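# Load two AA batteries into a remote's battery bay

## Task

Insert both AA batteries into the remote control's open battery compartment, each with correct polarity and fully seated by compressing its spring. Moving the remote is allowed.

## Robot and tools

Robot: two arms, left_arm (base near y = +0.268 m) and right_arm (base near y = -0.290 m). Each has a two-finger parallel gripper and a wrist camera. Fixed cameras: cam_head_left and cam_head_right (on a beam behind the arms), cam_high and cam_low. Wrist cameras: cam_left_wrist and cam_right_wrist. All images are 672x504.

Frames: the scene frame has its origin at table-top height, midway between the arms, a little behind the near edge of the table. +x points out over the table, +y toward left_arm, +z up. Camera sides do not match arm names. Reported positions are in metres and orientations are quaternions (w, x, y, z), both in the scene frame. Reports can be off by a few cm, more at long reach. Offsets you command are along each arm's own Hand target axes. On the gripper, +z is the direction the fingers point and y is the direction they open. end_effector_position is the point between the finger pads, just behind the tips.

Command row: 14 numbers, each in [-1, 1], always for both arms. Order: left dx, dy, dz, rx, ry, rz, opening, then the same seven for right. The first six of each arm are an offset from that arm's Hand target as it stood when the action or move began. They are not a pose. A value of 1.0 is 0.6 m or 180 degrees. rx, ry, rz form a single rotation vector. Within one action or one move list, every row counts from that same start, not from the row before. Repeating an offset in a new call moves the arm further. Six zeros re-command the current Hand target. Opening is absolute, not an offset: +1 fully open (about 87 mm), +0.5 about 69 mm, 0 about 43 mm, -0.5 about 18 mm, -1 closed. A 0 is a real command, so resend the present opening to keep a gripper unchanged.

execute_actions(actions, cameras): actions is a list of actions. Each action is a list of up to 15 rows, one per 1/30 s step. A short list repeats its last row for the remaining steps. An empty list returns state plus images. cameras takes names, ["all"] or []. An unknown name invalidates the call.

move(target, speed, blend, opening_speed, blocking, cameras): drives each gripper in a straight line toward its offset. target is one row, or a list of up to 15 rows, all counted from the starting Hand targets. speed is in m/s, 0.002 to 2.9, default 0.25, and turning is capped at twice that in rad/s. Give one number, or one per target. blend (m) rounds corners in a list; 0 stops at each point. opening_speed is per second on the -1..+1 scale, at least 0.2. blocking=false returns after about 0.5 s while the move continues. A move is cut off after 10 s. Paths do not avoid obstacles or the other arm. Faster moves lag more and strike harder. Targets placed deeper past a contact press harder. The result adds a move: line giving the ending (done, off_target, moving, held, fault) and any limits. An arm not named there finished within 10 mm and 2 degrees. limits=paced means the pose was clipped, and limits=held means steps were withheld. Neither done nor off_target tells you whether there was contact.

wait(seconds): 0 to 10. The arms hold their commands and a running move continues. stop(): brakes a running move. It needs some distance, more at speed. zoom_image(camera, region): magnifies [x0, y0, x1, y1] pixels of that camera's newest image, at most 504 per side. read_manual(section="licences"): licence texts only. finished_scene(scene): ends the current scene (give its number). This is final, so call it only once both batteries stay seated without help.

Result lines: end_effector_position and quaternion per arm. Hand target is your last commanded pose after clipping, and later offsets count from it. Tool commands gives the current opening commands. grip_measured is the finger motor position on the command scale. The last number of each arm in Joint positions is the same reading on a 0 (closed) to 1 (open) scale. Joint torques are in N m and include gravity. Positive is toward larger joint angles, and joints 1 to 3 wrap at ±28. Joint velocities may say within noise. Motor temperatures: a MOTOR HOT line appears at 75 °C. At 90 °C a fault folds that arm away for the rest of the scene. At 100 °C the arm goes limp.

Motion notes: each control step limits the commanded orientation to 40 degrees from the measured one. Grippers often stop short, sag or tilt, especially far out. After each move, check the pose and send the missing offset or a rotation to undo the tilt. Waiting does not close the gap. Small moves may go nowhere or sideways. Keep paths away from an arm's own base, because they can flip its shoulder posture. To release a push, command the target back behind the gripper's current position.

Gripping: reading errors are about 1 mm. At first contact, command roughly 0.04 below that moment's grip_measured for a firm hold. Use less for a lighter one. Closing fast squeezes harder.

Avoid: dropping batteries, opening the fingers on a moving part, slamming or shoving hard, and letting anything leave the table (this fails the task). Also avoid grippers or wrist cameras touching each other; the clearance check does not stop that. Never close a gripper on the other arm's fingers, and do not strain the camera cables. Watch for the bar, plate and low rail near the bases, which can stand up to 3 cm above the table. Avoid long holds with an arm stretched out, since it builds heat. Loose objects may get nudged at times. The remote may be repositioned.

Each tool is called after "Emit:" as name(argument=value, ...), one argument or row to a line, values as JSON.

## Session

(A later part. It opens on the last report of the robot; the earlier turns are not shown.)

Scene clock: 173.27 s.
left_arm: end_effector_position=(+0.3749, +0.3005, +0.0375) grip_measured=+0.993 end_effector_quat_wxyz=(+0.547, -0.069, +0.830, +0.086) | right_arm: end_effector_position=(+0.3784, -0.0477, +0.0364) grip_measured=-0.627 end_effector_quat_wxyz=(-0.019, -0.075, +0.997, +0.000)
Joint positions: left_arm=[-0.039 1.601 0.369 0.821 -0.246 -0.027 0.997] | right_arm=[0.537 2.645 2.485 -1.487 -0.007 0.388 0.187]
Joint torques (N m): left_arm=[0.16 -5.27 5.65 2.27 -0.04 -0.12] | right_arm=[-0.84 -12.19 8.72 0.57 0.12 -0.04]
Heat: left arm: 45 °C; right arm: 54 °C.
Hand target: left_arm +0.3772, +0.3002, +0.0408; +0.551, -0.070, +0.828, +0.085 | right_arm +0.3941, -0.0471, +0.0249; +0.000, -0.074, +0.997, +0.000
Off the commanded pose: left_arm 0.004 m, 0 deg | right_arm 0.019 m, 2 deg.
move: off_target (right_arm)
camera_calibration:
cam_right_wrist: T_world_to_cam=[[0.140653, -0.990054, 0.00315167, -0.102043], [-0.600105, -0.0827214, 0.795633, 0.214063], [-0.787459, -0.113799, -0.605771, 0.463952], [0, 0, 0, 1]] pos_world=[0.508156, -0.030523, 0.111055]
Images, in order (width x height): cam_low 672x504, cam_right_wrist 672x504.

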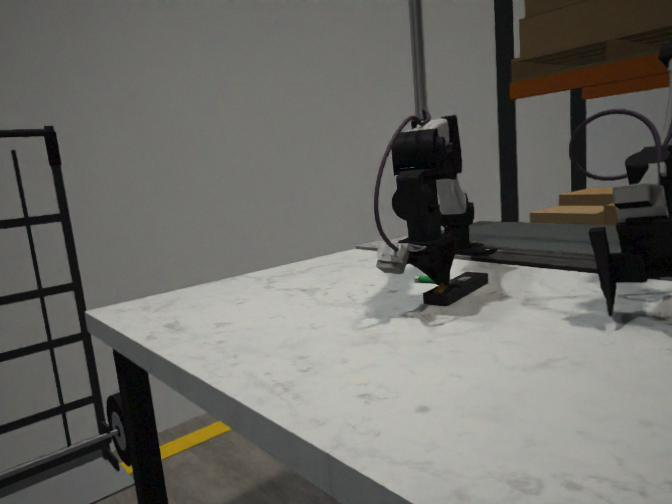

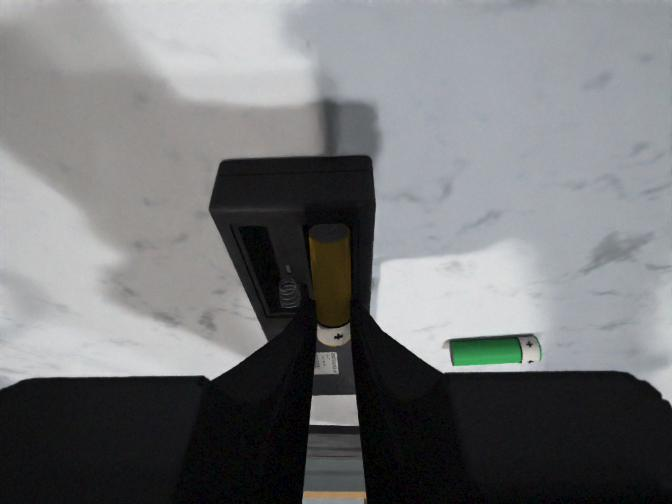

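Emit:
move(
  target=[-0.1278,-0.3527,0.0357,0.505,0.033,0.26,-1,0.015,0,0,0,0,0,-0.85],
  speed=0.3,
  cameras=["all"],
)

Scene clock: 182.00 s.
left_arm: end_effector_position=(+0.4667, +0.1045, +0.0888) grip_measured=-1.000 end_effector_quat_wxyz=(+0.321, +0.624, +0.635, -0.323) | right_arm: end_effector_position=(+0.3782, -0.0478, +0.0357) grip_measured=-0.627 end_effector_quat_wxyz=(-0.012, -0.075, +0.997, +0.003)
Joint positions: left_arm=[-0.114 2.354 2.076 -1.151 0.933 1.381 0] | right_arm=[0.537 2.611 2.42 -1.442 -0.007 0.388 0.187]
Joint torques (N m): left_arm=[-0.36 -10.56 8.91 0.52 0.72 0.02] | right_arm=[-0.29 -14.5 3.62 0.72 0.13 0.04]
Motor temperatures (°C): left_arm=[27 39 33 44 27 30 30] | right_arm=[29 56 36 31 29 26 28]
Heat: left arm: 44 °C; right arm: 56 °C.
Hand target: left_arm +0.4700, +0.1000, +0.0897; +0.325, +0.628, +0.627, -0.326 | right_arm +0.3852, -0.0484, +0.0248; +0.000, -0.074, +0.997, +0.000
Off the commanded pose: left_arm 0.006 m, 1 deg | right_arm 0.013 m, 1 deg.
move: off_target (right_arm)
camera_calibration:
cam_left_wrist: T_world_to_cam=[[-0.999434, -0.0334678, 0.00340693, 0.469206], [-0.0336211, 0.997177, -0.0671453, -0.0612363], [-0.00115011, -0.0672218, -0.997737, 0.236412], [0, 0, 0, 1]] pos_world=[0.467153, 0.0926588, 0.230167]
cam_right_wrist: T_world_to_cam=[[0.140587, -0.990065, -0.00240329, -0.101932], [-0.609995, -0.0885296, 0.787444, 0.218194], [-0.779834, -0.109239, -0.616381, 0.460983], [0, 0, 0, 1]] pos_world=[0.506918, -0.0312458, 0.112081]

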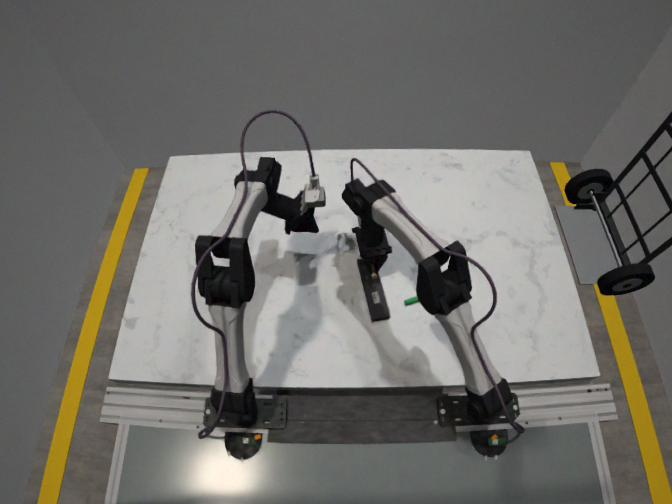

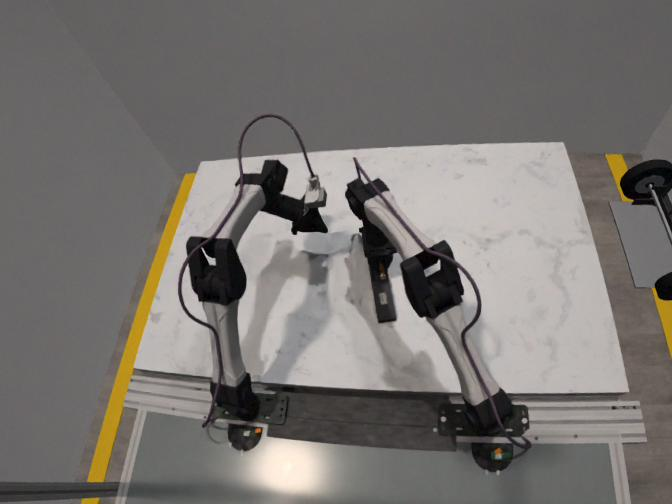

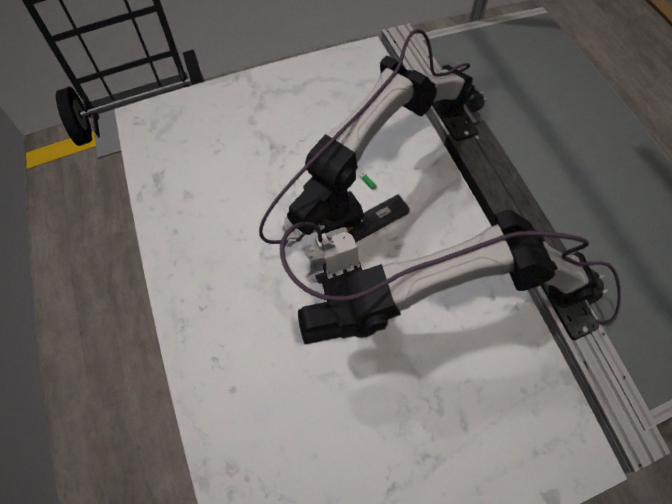

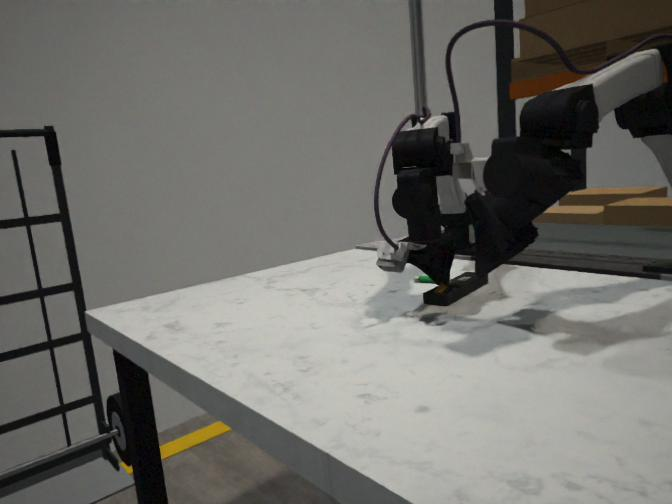

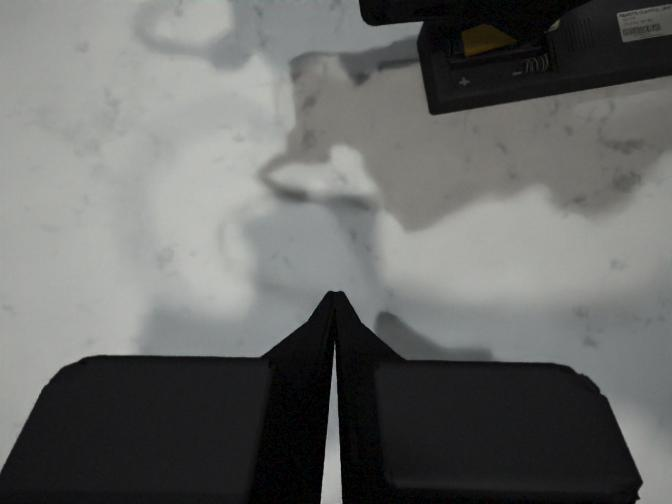

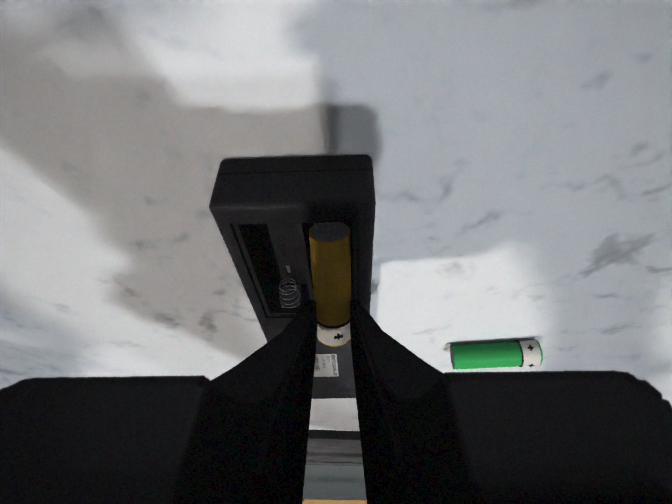

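Emit:
move(
  target=[
    [-0.0383,-0.308,0.0547,0,0,0,-1,0,0,0,0,0,0,-0.85],
    [-0.1257,-0.308,0.2378,0,0,0,-1,0,0,0,0,0,0,-0.85],
  ],
  speed=0.2,
  cameras=["all"],
)

Scene clock: 188.73 s.
left_arm: end_effector_position=(+0.2756, -0.0531, +0.0647) grip_measured=-1.000 end_effector_quat_wxyz=(+0.314, +0.628, +0.630, -0.331) | right_arm: end_effector_position=(+0.3782, -0.0478, +0.0357) grip_measured=-0.627 end_effector_quat_wxyz=(-0.012, -0.075, +0.997, +0.003)
Joint positions: left_arm=[-0.644 1.795 1.06 -0.172 0.728 0.675 0] | right_arm=[0.537 2.611 2.42 -1.442 -0.007 0.388 0.187]
Joint torques (N m): left_arm=[-0.02 -6.57 9.07 1.74 0.35 -0.17] | right_arm=[-0.43 -14.45 3.6 0.68 0.11 0.05]
Motor temperatures (°C): left_arm=[27 40 34 42 28 30 30] | right_arm=[29 57 35 31 29 26 29]
Heat: left arm: 42 °C; right arm: 57 °C.
Hand target: left_arm +0.2851, -0.0598, +0.0694; +0.325, +0.628, +0.627, -0.326 | right_arm +0.3852, -0.0484, +0.0248; +0.000, -0.074, +0.997, +0.000
Off the commanded pose: left_arm 0.012 m, 1 deg | right_arm 0.013 m, 1 deg.
move: off_target (left_arm, right_arm)
camera_calibration:
cam_left_wrist: T_world_to_cam=[[-0.999793, -0.0124795, 0.0160501, 0.273508], [-0.0135542, 0.997546, -0.0686902, 0.0824108], [-0.0151535, -0.0688936, -0.997509, 0.205308], [0, 0, 0, 1]] pos_world=[0.277679, -0.0646509, 0.206068]
cam_right_wrist: T_world_to_cam=[[0.140587, -0.990065, -0.00240329, -0.101932], [-0.609995, -0.0885296, 0.787444, 0.218194], [-0.779834, -0.109239, -0.616381, 0.460983], [0, 0, 0, 1]] pos_world=[0.506918, -0.0312458, 0.112081]

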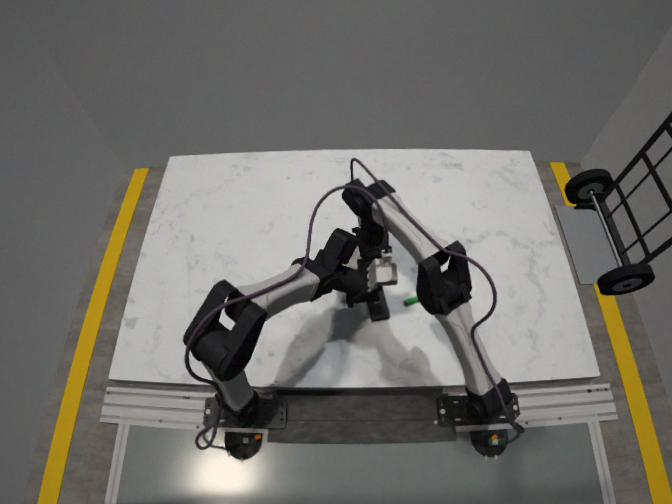

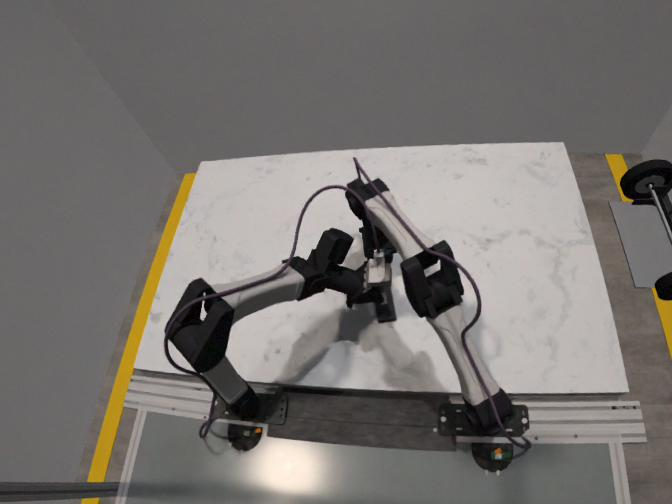

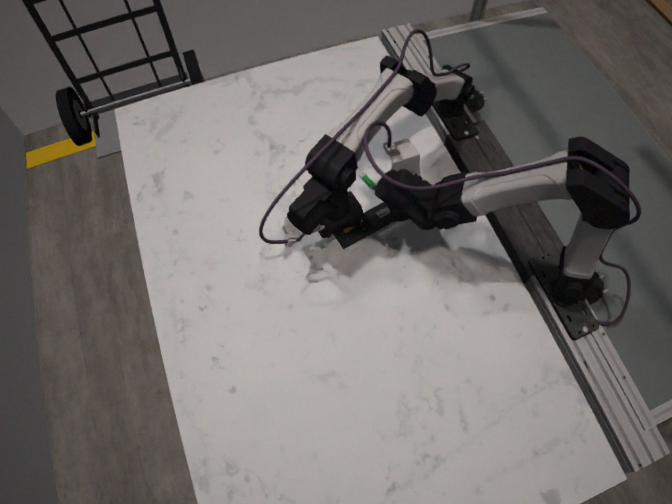

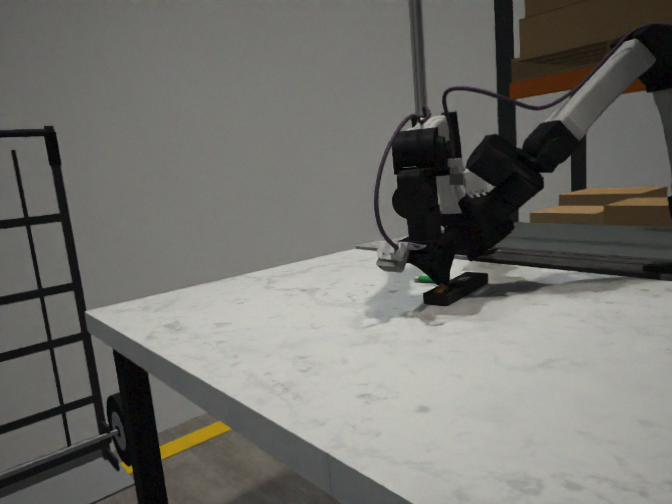

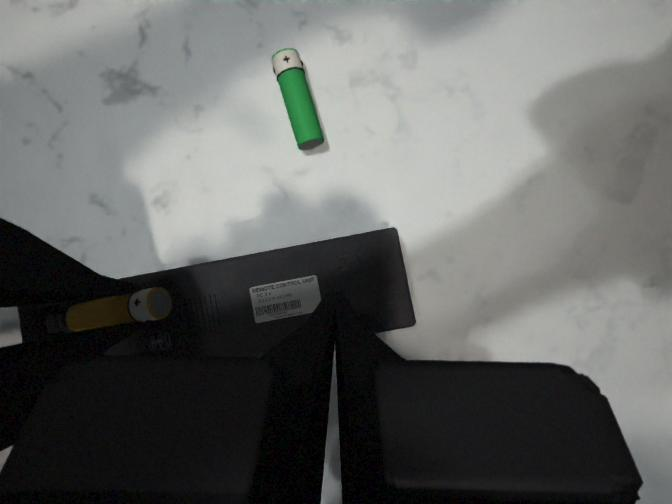

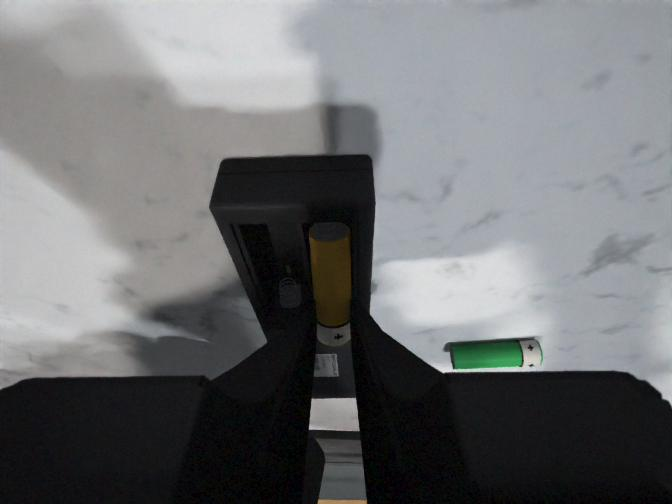

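Emit:
move(
  target=[0.0615,0,0.043,0,0,0,-1,0,0,0,0,0,0,-0.85],
  speed=0.05,
  cameras=["cam_left_wrist","cam_low","cam_right_wrist"],
)

Scene clock: 190.87 s.
left_arm: end_effector_position=(+0.2875, -0.0620, +0.0344) grip_measured=-1.000 end_effector_quat_wxyz=(+0.333, +0.630, +0.620, -0.328) | right_arm: end_effector_position=(+0.3782, -0.0478, +0.0357) grip_measured=-0.627 end_effector_quat_wxyz=(-0.012, -0.075, +0.997, +0.003)
Joint positions: left_arm=[-0.644 1.891 1.022 0.006 0.728 0.674 0] | right_arm=[0.537 2.611 2.42 -1.442 -0.007 0.388 0.187]
Joint torques (N m): left_arm=[0.02 -7.15 4.9 1.8 0.28 -0.16] | right_arm=[-0.34 -14.56 3.64 0.69 0.11 0.03]
Motor temperatures (°C): left_arm=[27 40 34 42 28 30 30] | right_arm=[29 58 35 31 29 26 29]
Heat: left arm: 42 °C; right arm: 58 °C.
Hand target: left_arm +0.2850, -0.0596, +0.0243; +0.325, +0.628, +0.627, -0.326 | right_arm +0.3852, -0.0484, +0.0248; +0.000, -0.074, +0.997, +0.000
Off the commanded pose: left_arm 0.011 m, 1 deg | right_arm 0.013 m, 1 deg.
move: off_target (left_arm, right_arm)
camera_calibration:
cam_left_wrist: T_world_to_cam=[[-0.999763, -0.0126607, -0.0177369, 0.286782], [-0.0109179, 0.995406, -0.0951233, 0.0894812], [0.0188598, -0.0949071, -0.995307, 0.163172], [0, 0, 0, 1]] pos_world=[0.284613, -0.0699531, 0.176004]
cam_right_wrist: T_world_to_cam=[[0.140587, -0.990065, -0.00240329, -0.101932], [-0.609995, -0.0885296, 0.787444, 0.218194], [-0.779834, -0.109239, -0.616381, 0.460983], [0, 0, 0, 1]] pos_world=[0.506918, -0.0312458, 0.112081]
Images, in order (width x height): cam_low 672x504, cam_left_wrist 672x504, cam_right_wrist 672x504.

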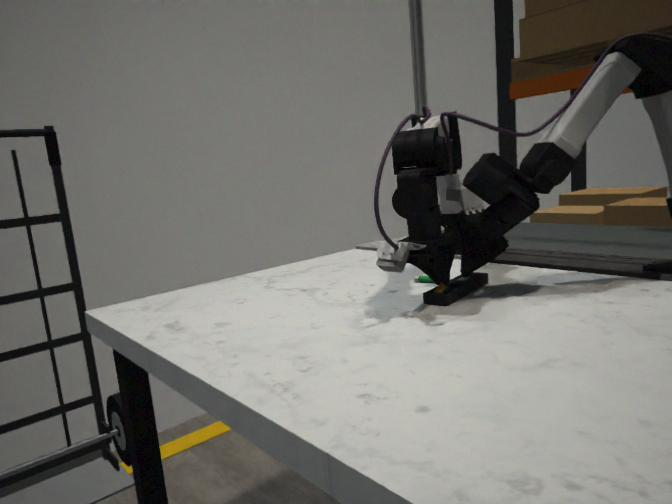

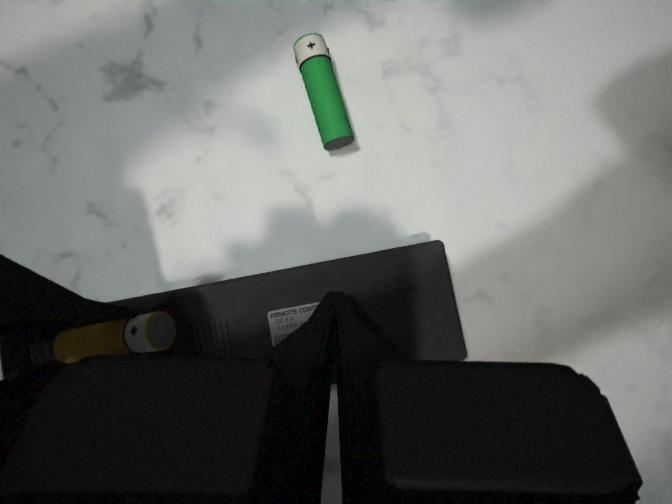

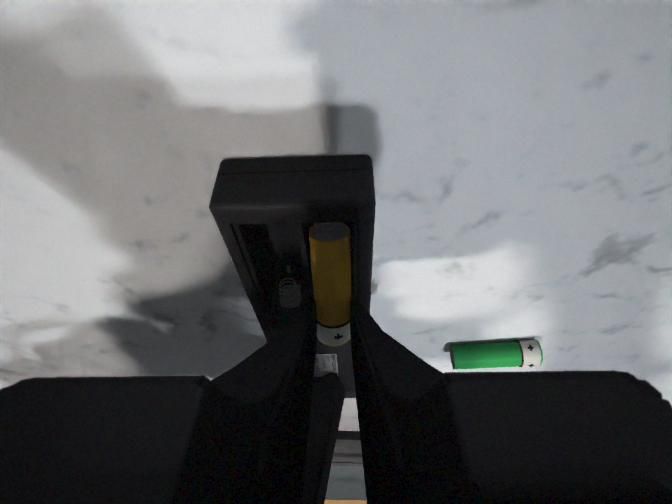

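Emit:
move(
  target=[
    [0.0205,0,0.0143,0,0,0,-1,0,0,0,0,0,0,-0.85],
    [0.0205,0,0.0143,0,0,0,-1,-0.03,0,0,0,0,0,-0.9],
  ],
  speed=0.05,
  cameras=["cam_left_wrist","cam_low","cam_right_wrist"],
)

Emit:
zoom_image(
  camera="cam_right_wrist",
  region=[200, 150, 500, 400],
)

Scene clock: 196.03 s.
left_arm: end_effector_position=(+0.2969, -0.0694, +0.0336) grip_measured=-1.000 end_effector_quat_wxyz=(+0.361, +0.631, +0.605, -0.325) | right_arm: end_effector_position=(+0.3861, -0.0455, +0.0360) grip_measured=-0.627 end_effector_quat_wxyz=(-0.021, -0.080, +0.997, -0.001)
Joint positions: left_arm=[-0.644 1.913 1.007 0.108 0.731 0.673 0] | right_arm=[0.533 2.752 2.69 -1.59 -0.007 0.375 0.187]
Joint torques (N m): left_arm=[0.03 -6.08 4.18 1.4 0.25 -0.15] | right_arm=[-1.02 -12.33 9.21 0.59 0.09 0.01]
Motor temperatures (°C): left_arm=[27 40 34 41 28 30 30] | right_arm=[29 59 35 31 29 26 29]
Heat: left arm: 41 °C; right arm: 59 °C.
Hand target: left_arm +0.2850, -0.0595, +0.0093; +0.325, +0.628, +0.627, -0.326 | right_arm +0.4029, -0.0457, +0.0249; +0.000, -0.074, +0.997, +0.000
Off the commanded pose: left_arm 0.029 m, 5 deg | right_arm 0.020 m, 2 deg.
joint read past its limit (right arm) — joint 4 (wrist pitch), lower limit.
move: off_target (left_arm, right_arm); target 2's new opening was sent with right_arm's hand 0.021 m and 2 deg from that target
camera_calibration:
cam_left_wrist: T_world_to_cam=[[-0.99758, -0.0136961, -0.0681687, 0.297169], [-0.00435349, 0.990788, -0.135354, 0.0958945], [0.0693946, -0.13473, -0.988449, 0.143494], [0, 0, 0, 1]] pos_world=[0.286909, -0.0716082, 0.175074]
cam_right_wrist: T_world_to_cam=[[0.150555, -0.988592, 0.004267, -0.104724], [-0.596, -0.0873207, 0.798223, 0.217192], [-0.788744, -0.122719, -0.602347, 0.469939], [0, 0, 0, 1]] pos_world=[0.515875, -0.026893, 0.110146]
Images, in order (width x height): cam_low 672x504, cam_left_wrist 672x504, cam_right_wrist 672x504.

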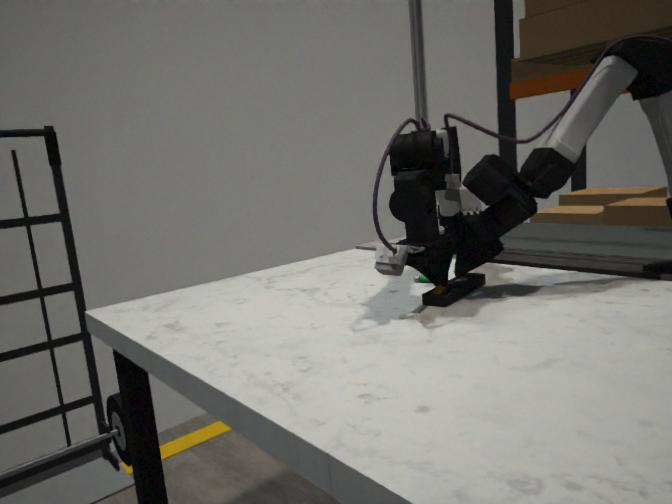

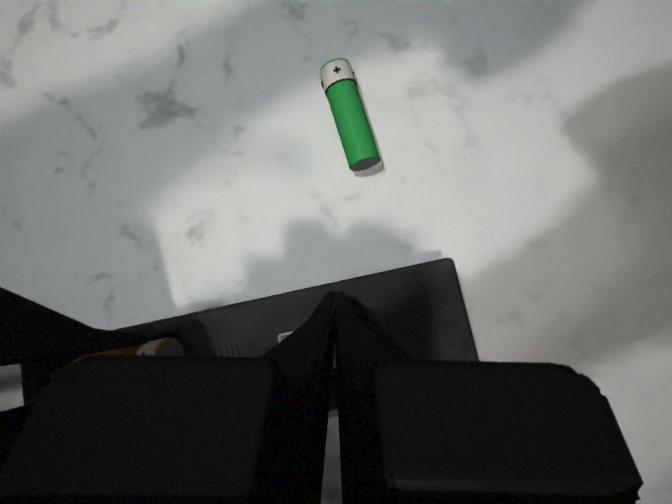

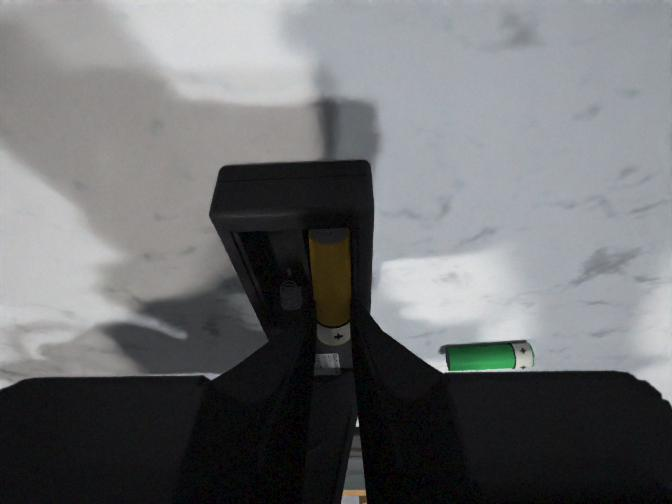

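Scaled by 1.680 from the camera's 672x504 image, which has a finer 960x720 frame.

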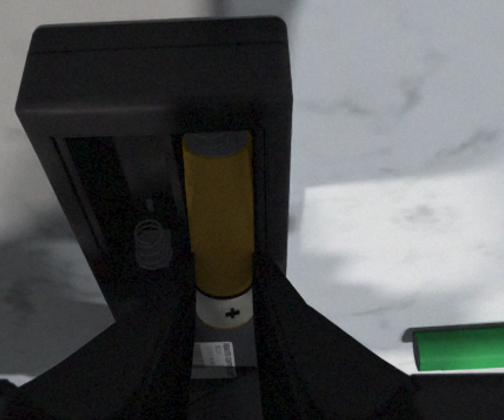

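Emit:
move(
  target=[0,0,0,0,0,0,-1,0,0,0.012,0,-0.055,0,-0.9],
  speed=0.05,
  cameras=["cam_left_wrist","cam_low","cam_right_wrist"],
)

Emit:
zoom_image(
  camera="cam_right_wrist",
  region=[200, 150, 500, 400],
)

Emit:
zoom_image(
  camera="cam_low",
  region=[390, 220, 510, 310],
)

Emit:
zoom_image(
  camera="cam_left_wrist",
  region=[0, 280, 250, 420],
)

Scene clock: 200.90 s.
left_arm: end_effector_position=(+0.2969, -0.0694, +0.0336) grip_measured=-1.000 end_effector_quat_wxyz=(+0.361, +0.631, +0.605, -0.325) | right_arm: end_effector_position=(+0.3870, -0.0455, +0.0366) grip_measured=-0.626 end_effector_quat_wxyz=(+0.052, -0.076, +0.995, +0.024)
Joint positions: left_arm=[-0.644 1.913 1.007 0.108 0.731 0.673 0] | right_arm=[0.539 2.449 2.144 -1.193 0.014 0.387 0.187]
Joint torques (N m): left_arm=[0.02 -6.08 4.16 1.39 0.23 -0.15] | right_arm=[0.13 -12.38 3.6 1.32 0.52 0.07]
Motor temperatures (°C): left_arm=[27 40 34 41 28 30 30] | right_arm=[29 59 35 31 29 26 29]
Heat: left arm: 41 °C; right arm: 59 °C.
Hand target: left_arm +0.2850, -0.0595, +0.0093; +0.325, +0.628, +0.627, -0.326 | right_arm +0.4029, -0.0457, +0.0176; +0.086, -0.074, +0.994, +0.007
Off the commanded pose: left_arm 0.029 m, 5 deg | right_arm 0.025 m, 4 deg.
move: off_target (left_arm, right_arm)
camera_calibration:
cam_left_wrist: T_world_to_cam=[[-0.99758, -0.0136961, -0.0681687, 0.297169], [-0.00435349, 0.990788, -0.135354, 0.0958945], [0.0693946, -0.13473, -0.988449, 0.143494], [0, 0, 0, 1]] pos_world=[0.286909, -0.0716082, 0.175074]
cam_right_wrist: T_world_to_cam=[[0.144832, -0.988848, -0.0346937, -0.101292], [-0.703643, -0.127584, 0.699006, 0.260741], [-0.695637, -0.0768265, -0.714274, 0.441144], [0, 0, 0, 1]] pos_world=[0.505015, -0.0330043, 0.129324]
Images, in order (width x height): cam_low 672x504, cam_left_wrist 672x504, cam_right_wrist 672x504.

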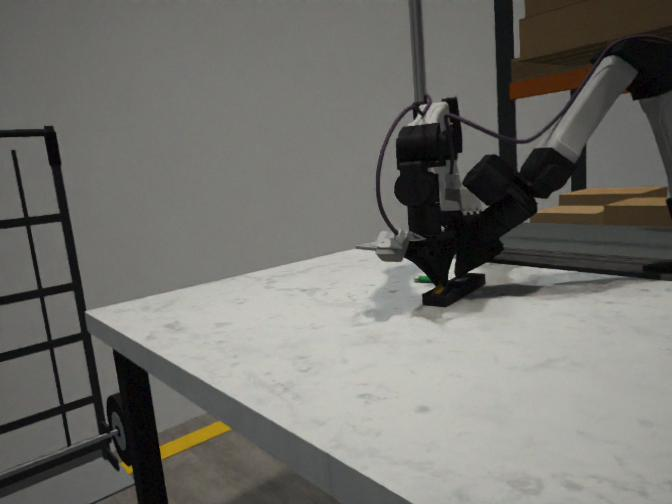

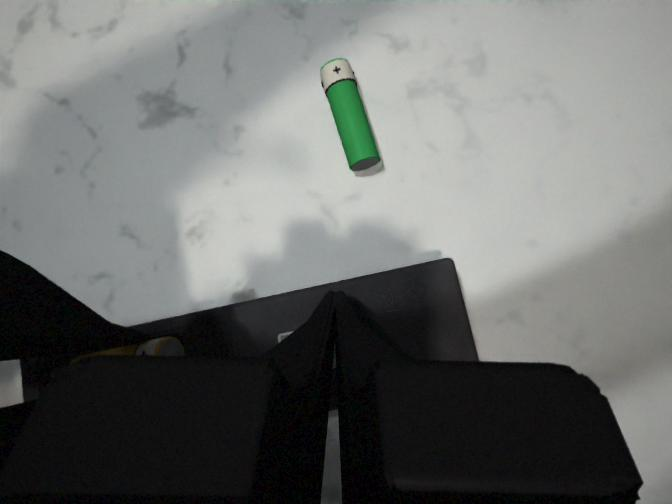

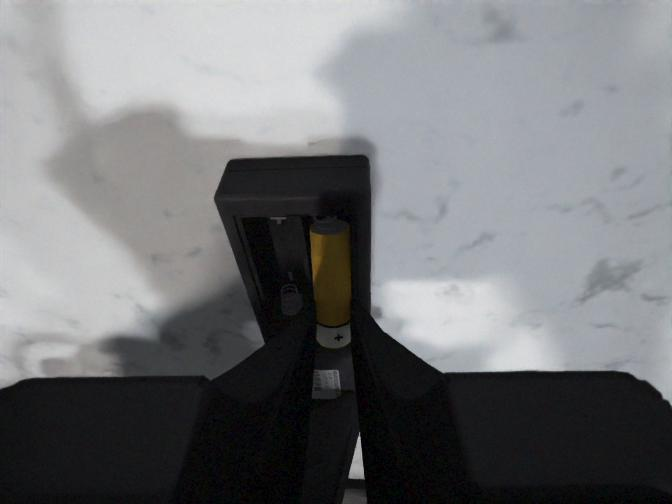

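Scaled by 1.680 from the camera's 672x504 image, which has a finer 960x720 frame.

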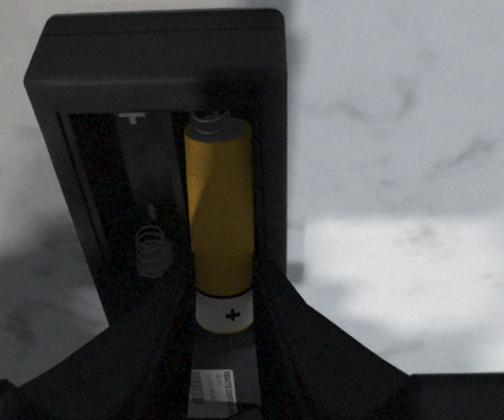

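Scaled by 4.200 from the camera's 672x504 image, which has a finer 960x720 frame.

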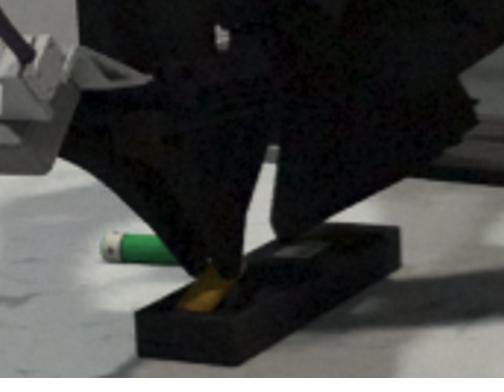

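Scaled by 2.016 from the camera's 672x504 image, which has a finer 960x720 frame.

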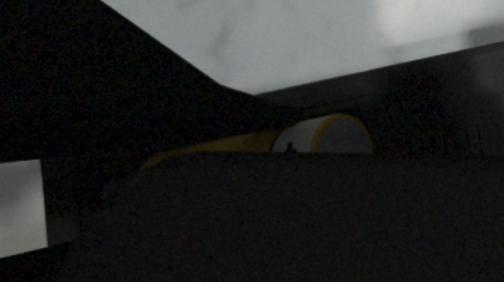

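Emit:
move(
  target=[
    [0.0273,-0.0333,0.019,0,0,0,-1,0,0,-0.004,0,0.02,0,-0.9],
    [0.0273,-0.0333,0.019,0,0,0,-1,-0.03,0,0,0,0.02,0,-0.95],
  ],
  speed=0.05,
  cameras=["cam_left_wrist","cam_low","cam_right_wrist"],
)

Emit:
zoom_image(
  camera="cam_right_wrist",
  region=[200, 150, 500, 400],
)

Emit:
zoom_image(
  camera="cam_low",
  region=[390, 220, 510, 310],
)

Emit:
zoom_image(
  camera="cam_left_wrist",
  region=[0, 280, 250, 420],
)

Scene clock: 205.50 s.
left_arm: end_effector_position=(+0.2949, -0.0760, +0.0320) grip_measured=-1.000 end_effector_quat_wxyz=(+0.402, +0.631, +0.580, -0.323) | right_arm: end_effector_position=(+0.3889, -0.0454, +0.0357) grip_measured=-0.626 end_effector_quat_wxyz=(+0.009, -0.079, +0.997, +0.002)
Joint positions: left_arm=[-0.658 1.912 0.917 0.307 0.73 0.651 0] | right_arm=[0.538 2.624 2.452 -1.424 0.014 0.381 0.187]
Joint torques (N m): left_arm=[-1.81 -5.81 2.56 0.76 -0.05 -0.25] | right_arm=[-1.42 -11.47 9.29 1.13 0.33 -0.05]
Motor temperatures (°C): left_arm=[27 40 34 40 28 30 30] | right_arm=[29 58 35 31 30 26 29]
Heat: left arm: 40 °C; right arm: 58 °C.
Hand target: left_arm +0.2650, -0.0594, -0.0106; +0.325, +0.628, +0.627, -0.326 | right_arm +0.4205, -0.0432, +0.0207; +0.054, -0.074, +0.996, +0.004
Off the commanded pose: left_arm 0.055 m, 10 deg | right_arm 0.035 m, 5 deg.
move: off_target (left_arm, right_arm); target 2's new opening was sent with right_arm's hand 0.035 m and 5 deg from that target
camera_calibration:
cam_left_wrist: T_world_to_cam=[[-0.99045, -0.0186901, -0.1366, 0.294693], [0.00915911, 0.979661, -0.200451, 0.0994785], [0.137568, -0.199788, -0.970134, 0.115569], [0, 0, 0, 1]] pos_world=[0.275069, -0.068858, 0.172313]
cam_right_wrist: T_world_to_cam=[[0.149246, -0.988795, 0.00321024, -0.10442], [-0.642305, -0.0944781, 0.760603, 0.23816], [-0.751778, -0.115579, -0.649209, 0.459622], [0, 0, 0, 1]] pos_world=[0.514089, -0.027627, 0.117581]
Images, in order (width x height): cam_low 672x504, cam_left_wrist 672x504, cam_right_wrist 672x504.

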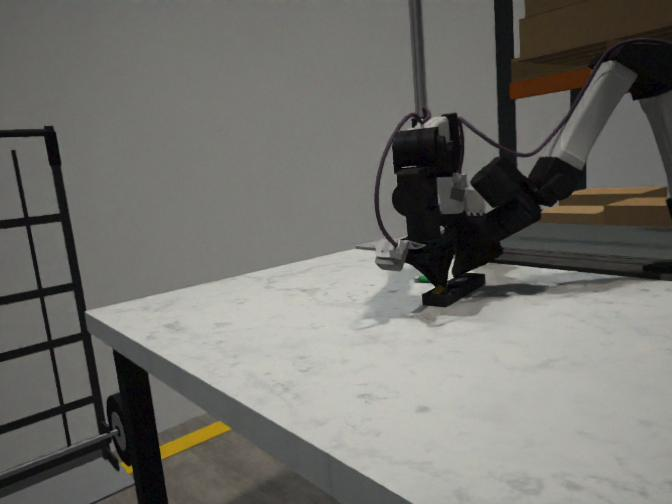

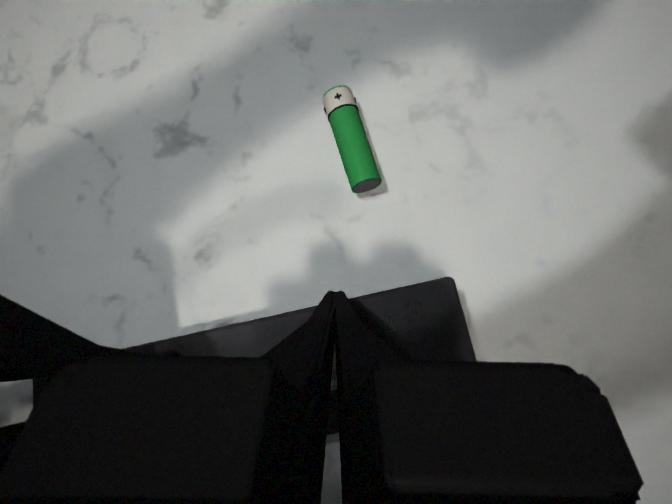

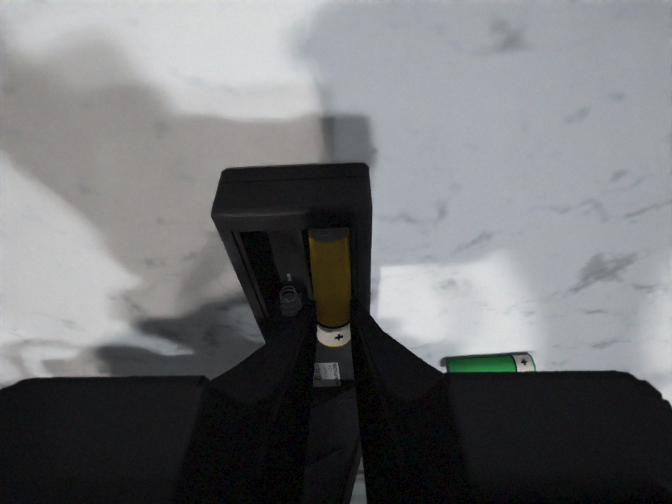

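Scaled by 1.680 from the camera's 672x504 image, which has a finer 960x720 frame.

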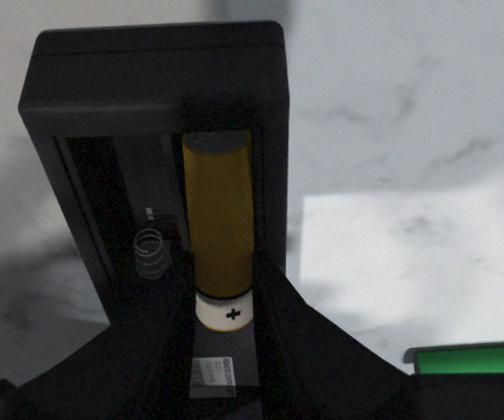

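Scaled by 4.200 from the camera's 672x504 image, which has a finer 960x720 frame.

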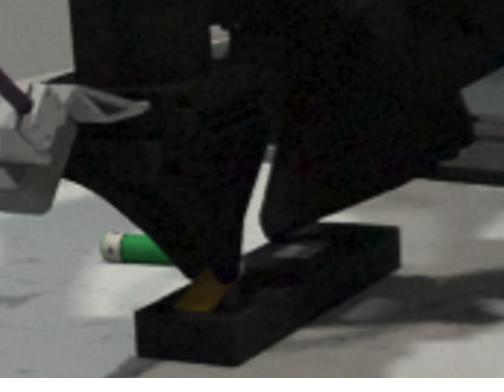

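Scaled by 2.016 from the camera's 672x504 image, which has a finer 960x720 frame.

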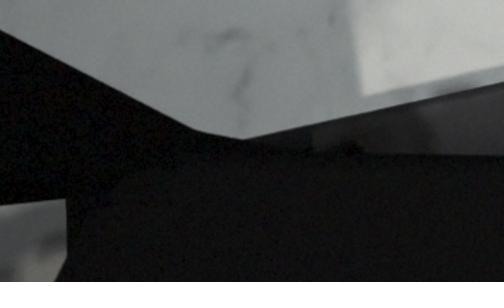

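Emit:
move(
  target=[0,0,0,0,0,0,-1,-0.005,0,0.012,0,-0.065,0,-0.95],
  speed=0.05,
  cameras=["cam_left_wrist","cam_low","cam_right_wrist"],
)

Emit:
zoom_image(
  camera="cam_right_wrist",
  region=[200, 150, 500, 400],
)

Emit:
zoom_image(
  camera="cam_low",
  region=[390, 220, 510, 310],
)

Scene clock: 212.57 s.
left_arm: end_effector_position=(+0.2949, -0.0760, +0.0320) grip_measured=-1.000 end_effector_quat_wxyz=(+0.402, +0.631, +0.580, -0.323) | right_arm: end_effector_position=(+0.3896, -0.0450, +0.0366) grip_measured=-0.626 end_effector_quat_wxyz=(+0.089, -0.080, +0.992, +0.026)
Joint positions: left_arm=[-0.658 1.912 0.917 0.307 0.73 0.651 0] | right_arm=[0.549 2.375 2.016 -1.072 0.042 0.383 0.187]
Joint torques (N m): left_arm=[-1.83 -5.81 2.55 0.75 -0.05 -0.25] | right_arm=[-0.08 -10.89 3.97 2.02 0.77 0.03]
Motor temperatures (°C): left_arm=[27 39 34 39 27 30 30] | right_arm=[29 57 36 32 30 26 29]
Heat: left arm: 39 °C; right arm: 57 °C.
Hand target: left_arm +0.2650, -0.0594, -0.0106; +0.325, +0.628, +0.627, -0.326 | right_arm +0.4242, -0.0426, +0.0139; +0.156, -0.073, +0.985, +0.012
Off the commanded pose: left_arm 0.055 m, 10 deg | right_arm 0.042 m, 8 deg.
move: off_target (left_arm, right_arm)
camera_calibration:
cam_left_wrist: T_world_to_cam=[[-0.99045, -0.0186901, -0.1366, 0.294693], [0.00915911, 0.979661, -0.200451, 0.0994785], [0.137568, -0.199788, -0.970134, 0.115569], [0, 0, 0, 1]] pos_world=[0.275069, -0.068858, 0.172313]
cam_right_wrist: T_world_to_cam=[[0.15497, -0.987339, -0.033857, -0.105007], [-0.751252, -0.140032, 0.64499, 0.28258], [-0.641564, -0.074519, -0.763441, 0.42383], [0, 0, 0, 1]] pos_world=[0.500476, -0.032524, 0.137753]
Images, in order (width x height): cam_low 672x504, cam_left_wrist 672x504, cam_right_wrist 672x504.

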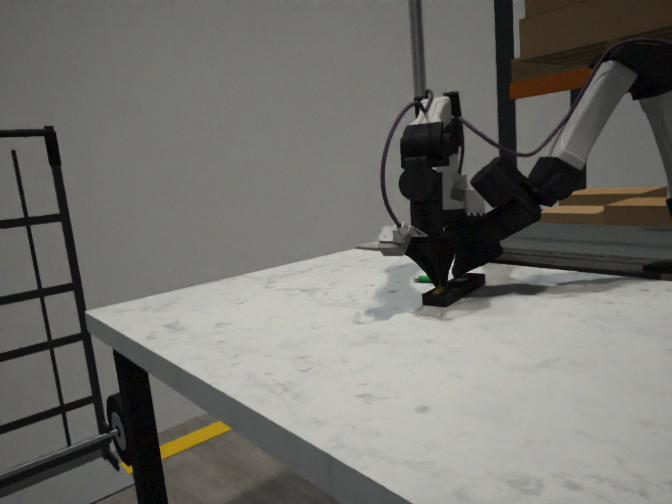

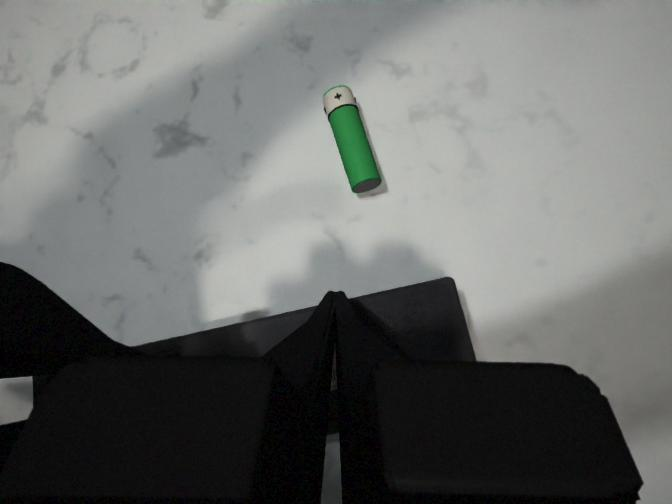

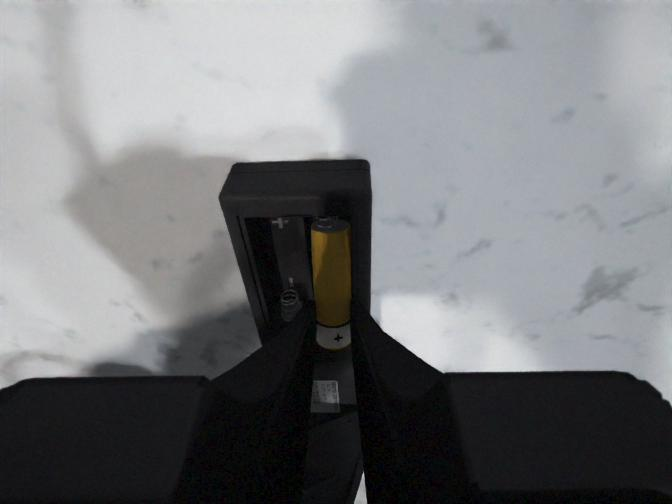

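Scaled by 1.680 from the camera's 672x504 image, which has a finer 960x720 frame.

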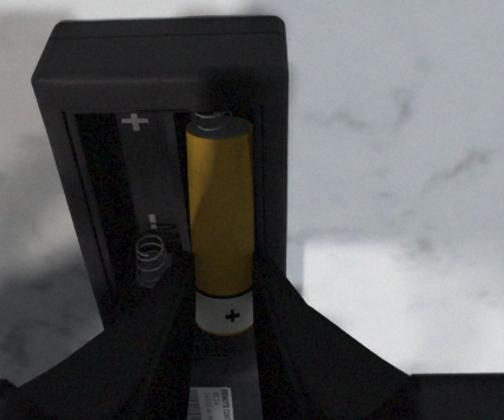

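Scaled by 4.200 from the camera's 672x504 image, which has a finer 960x720 frame.

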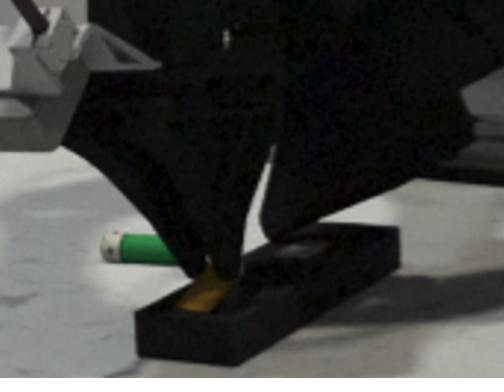

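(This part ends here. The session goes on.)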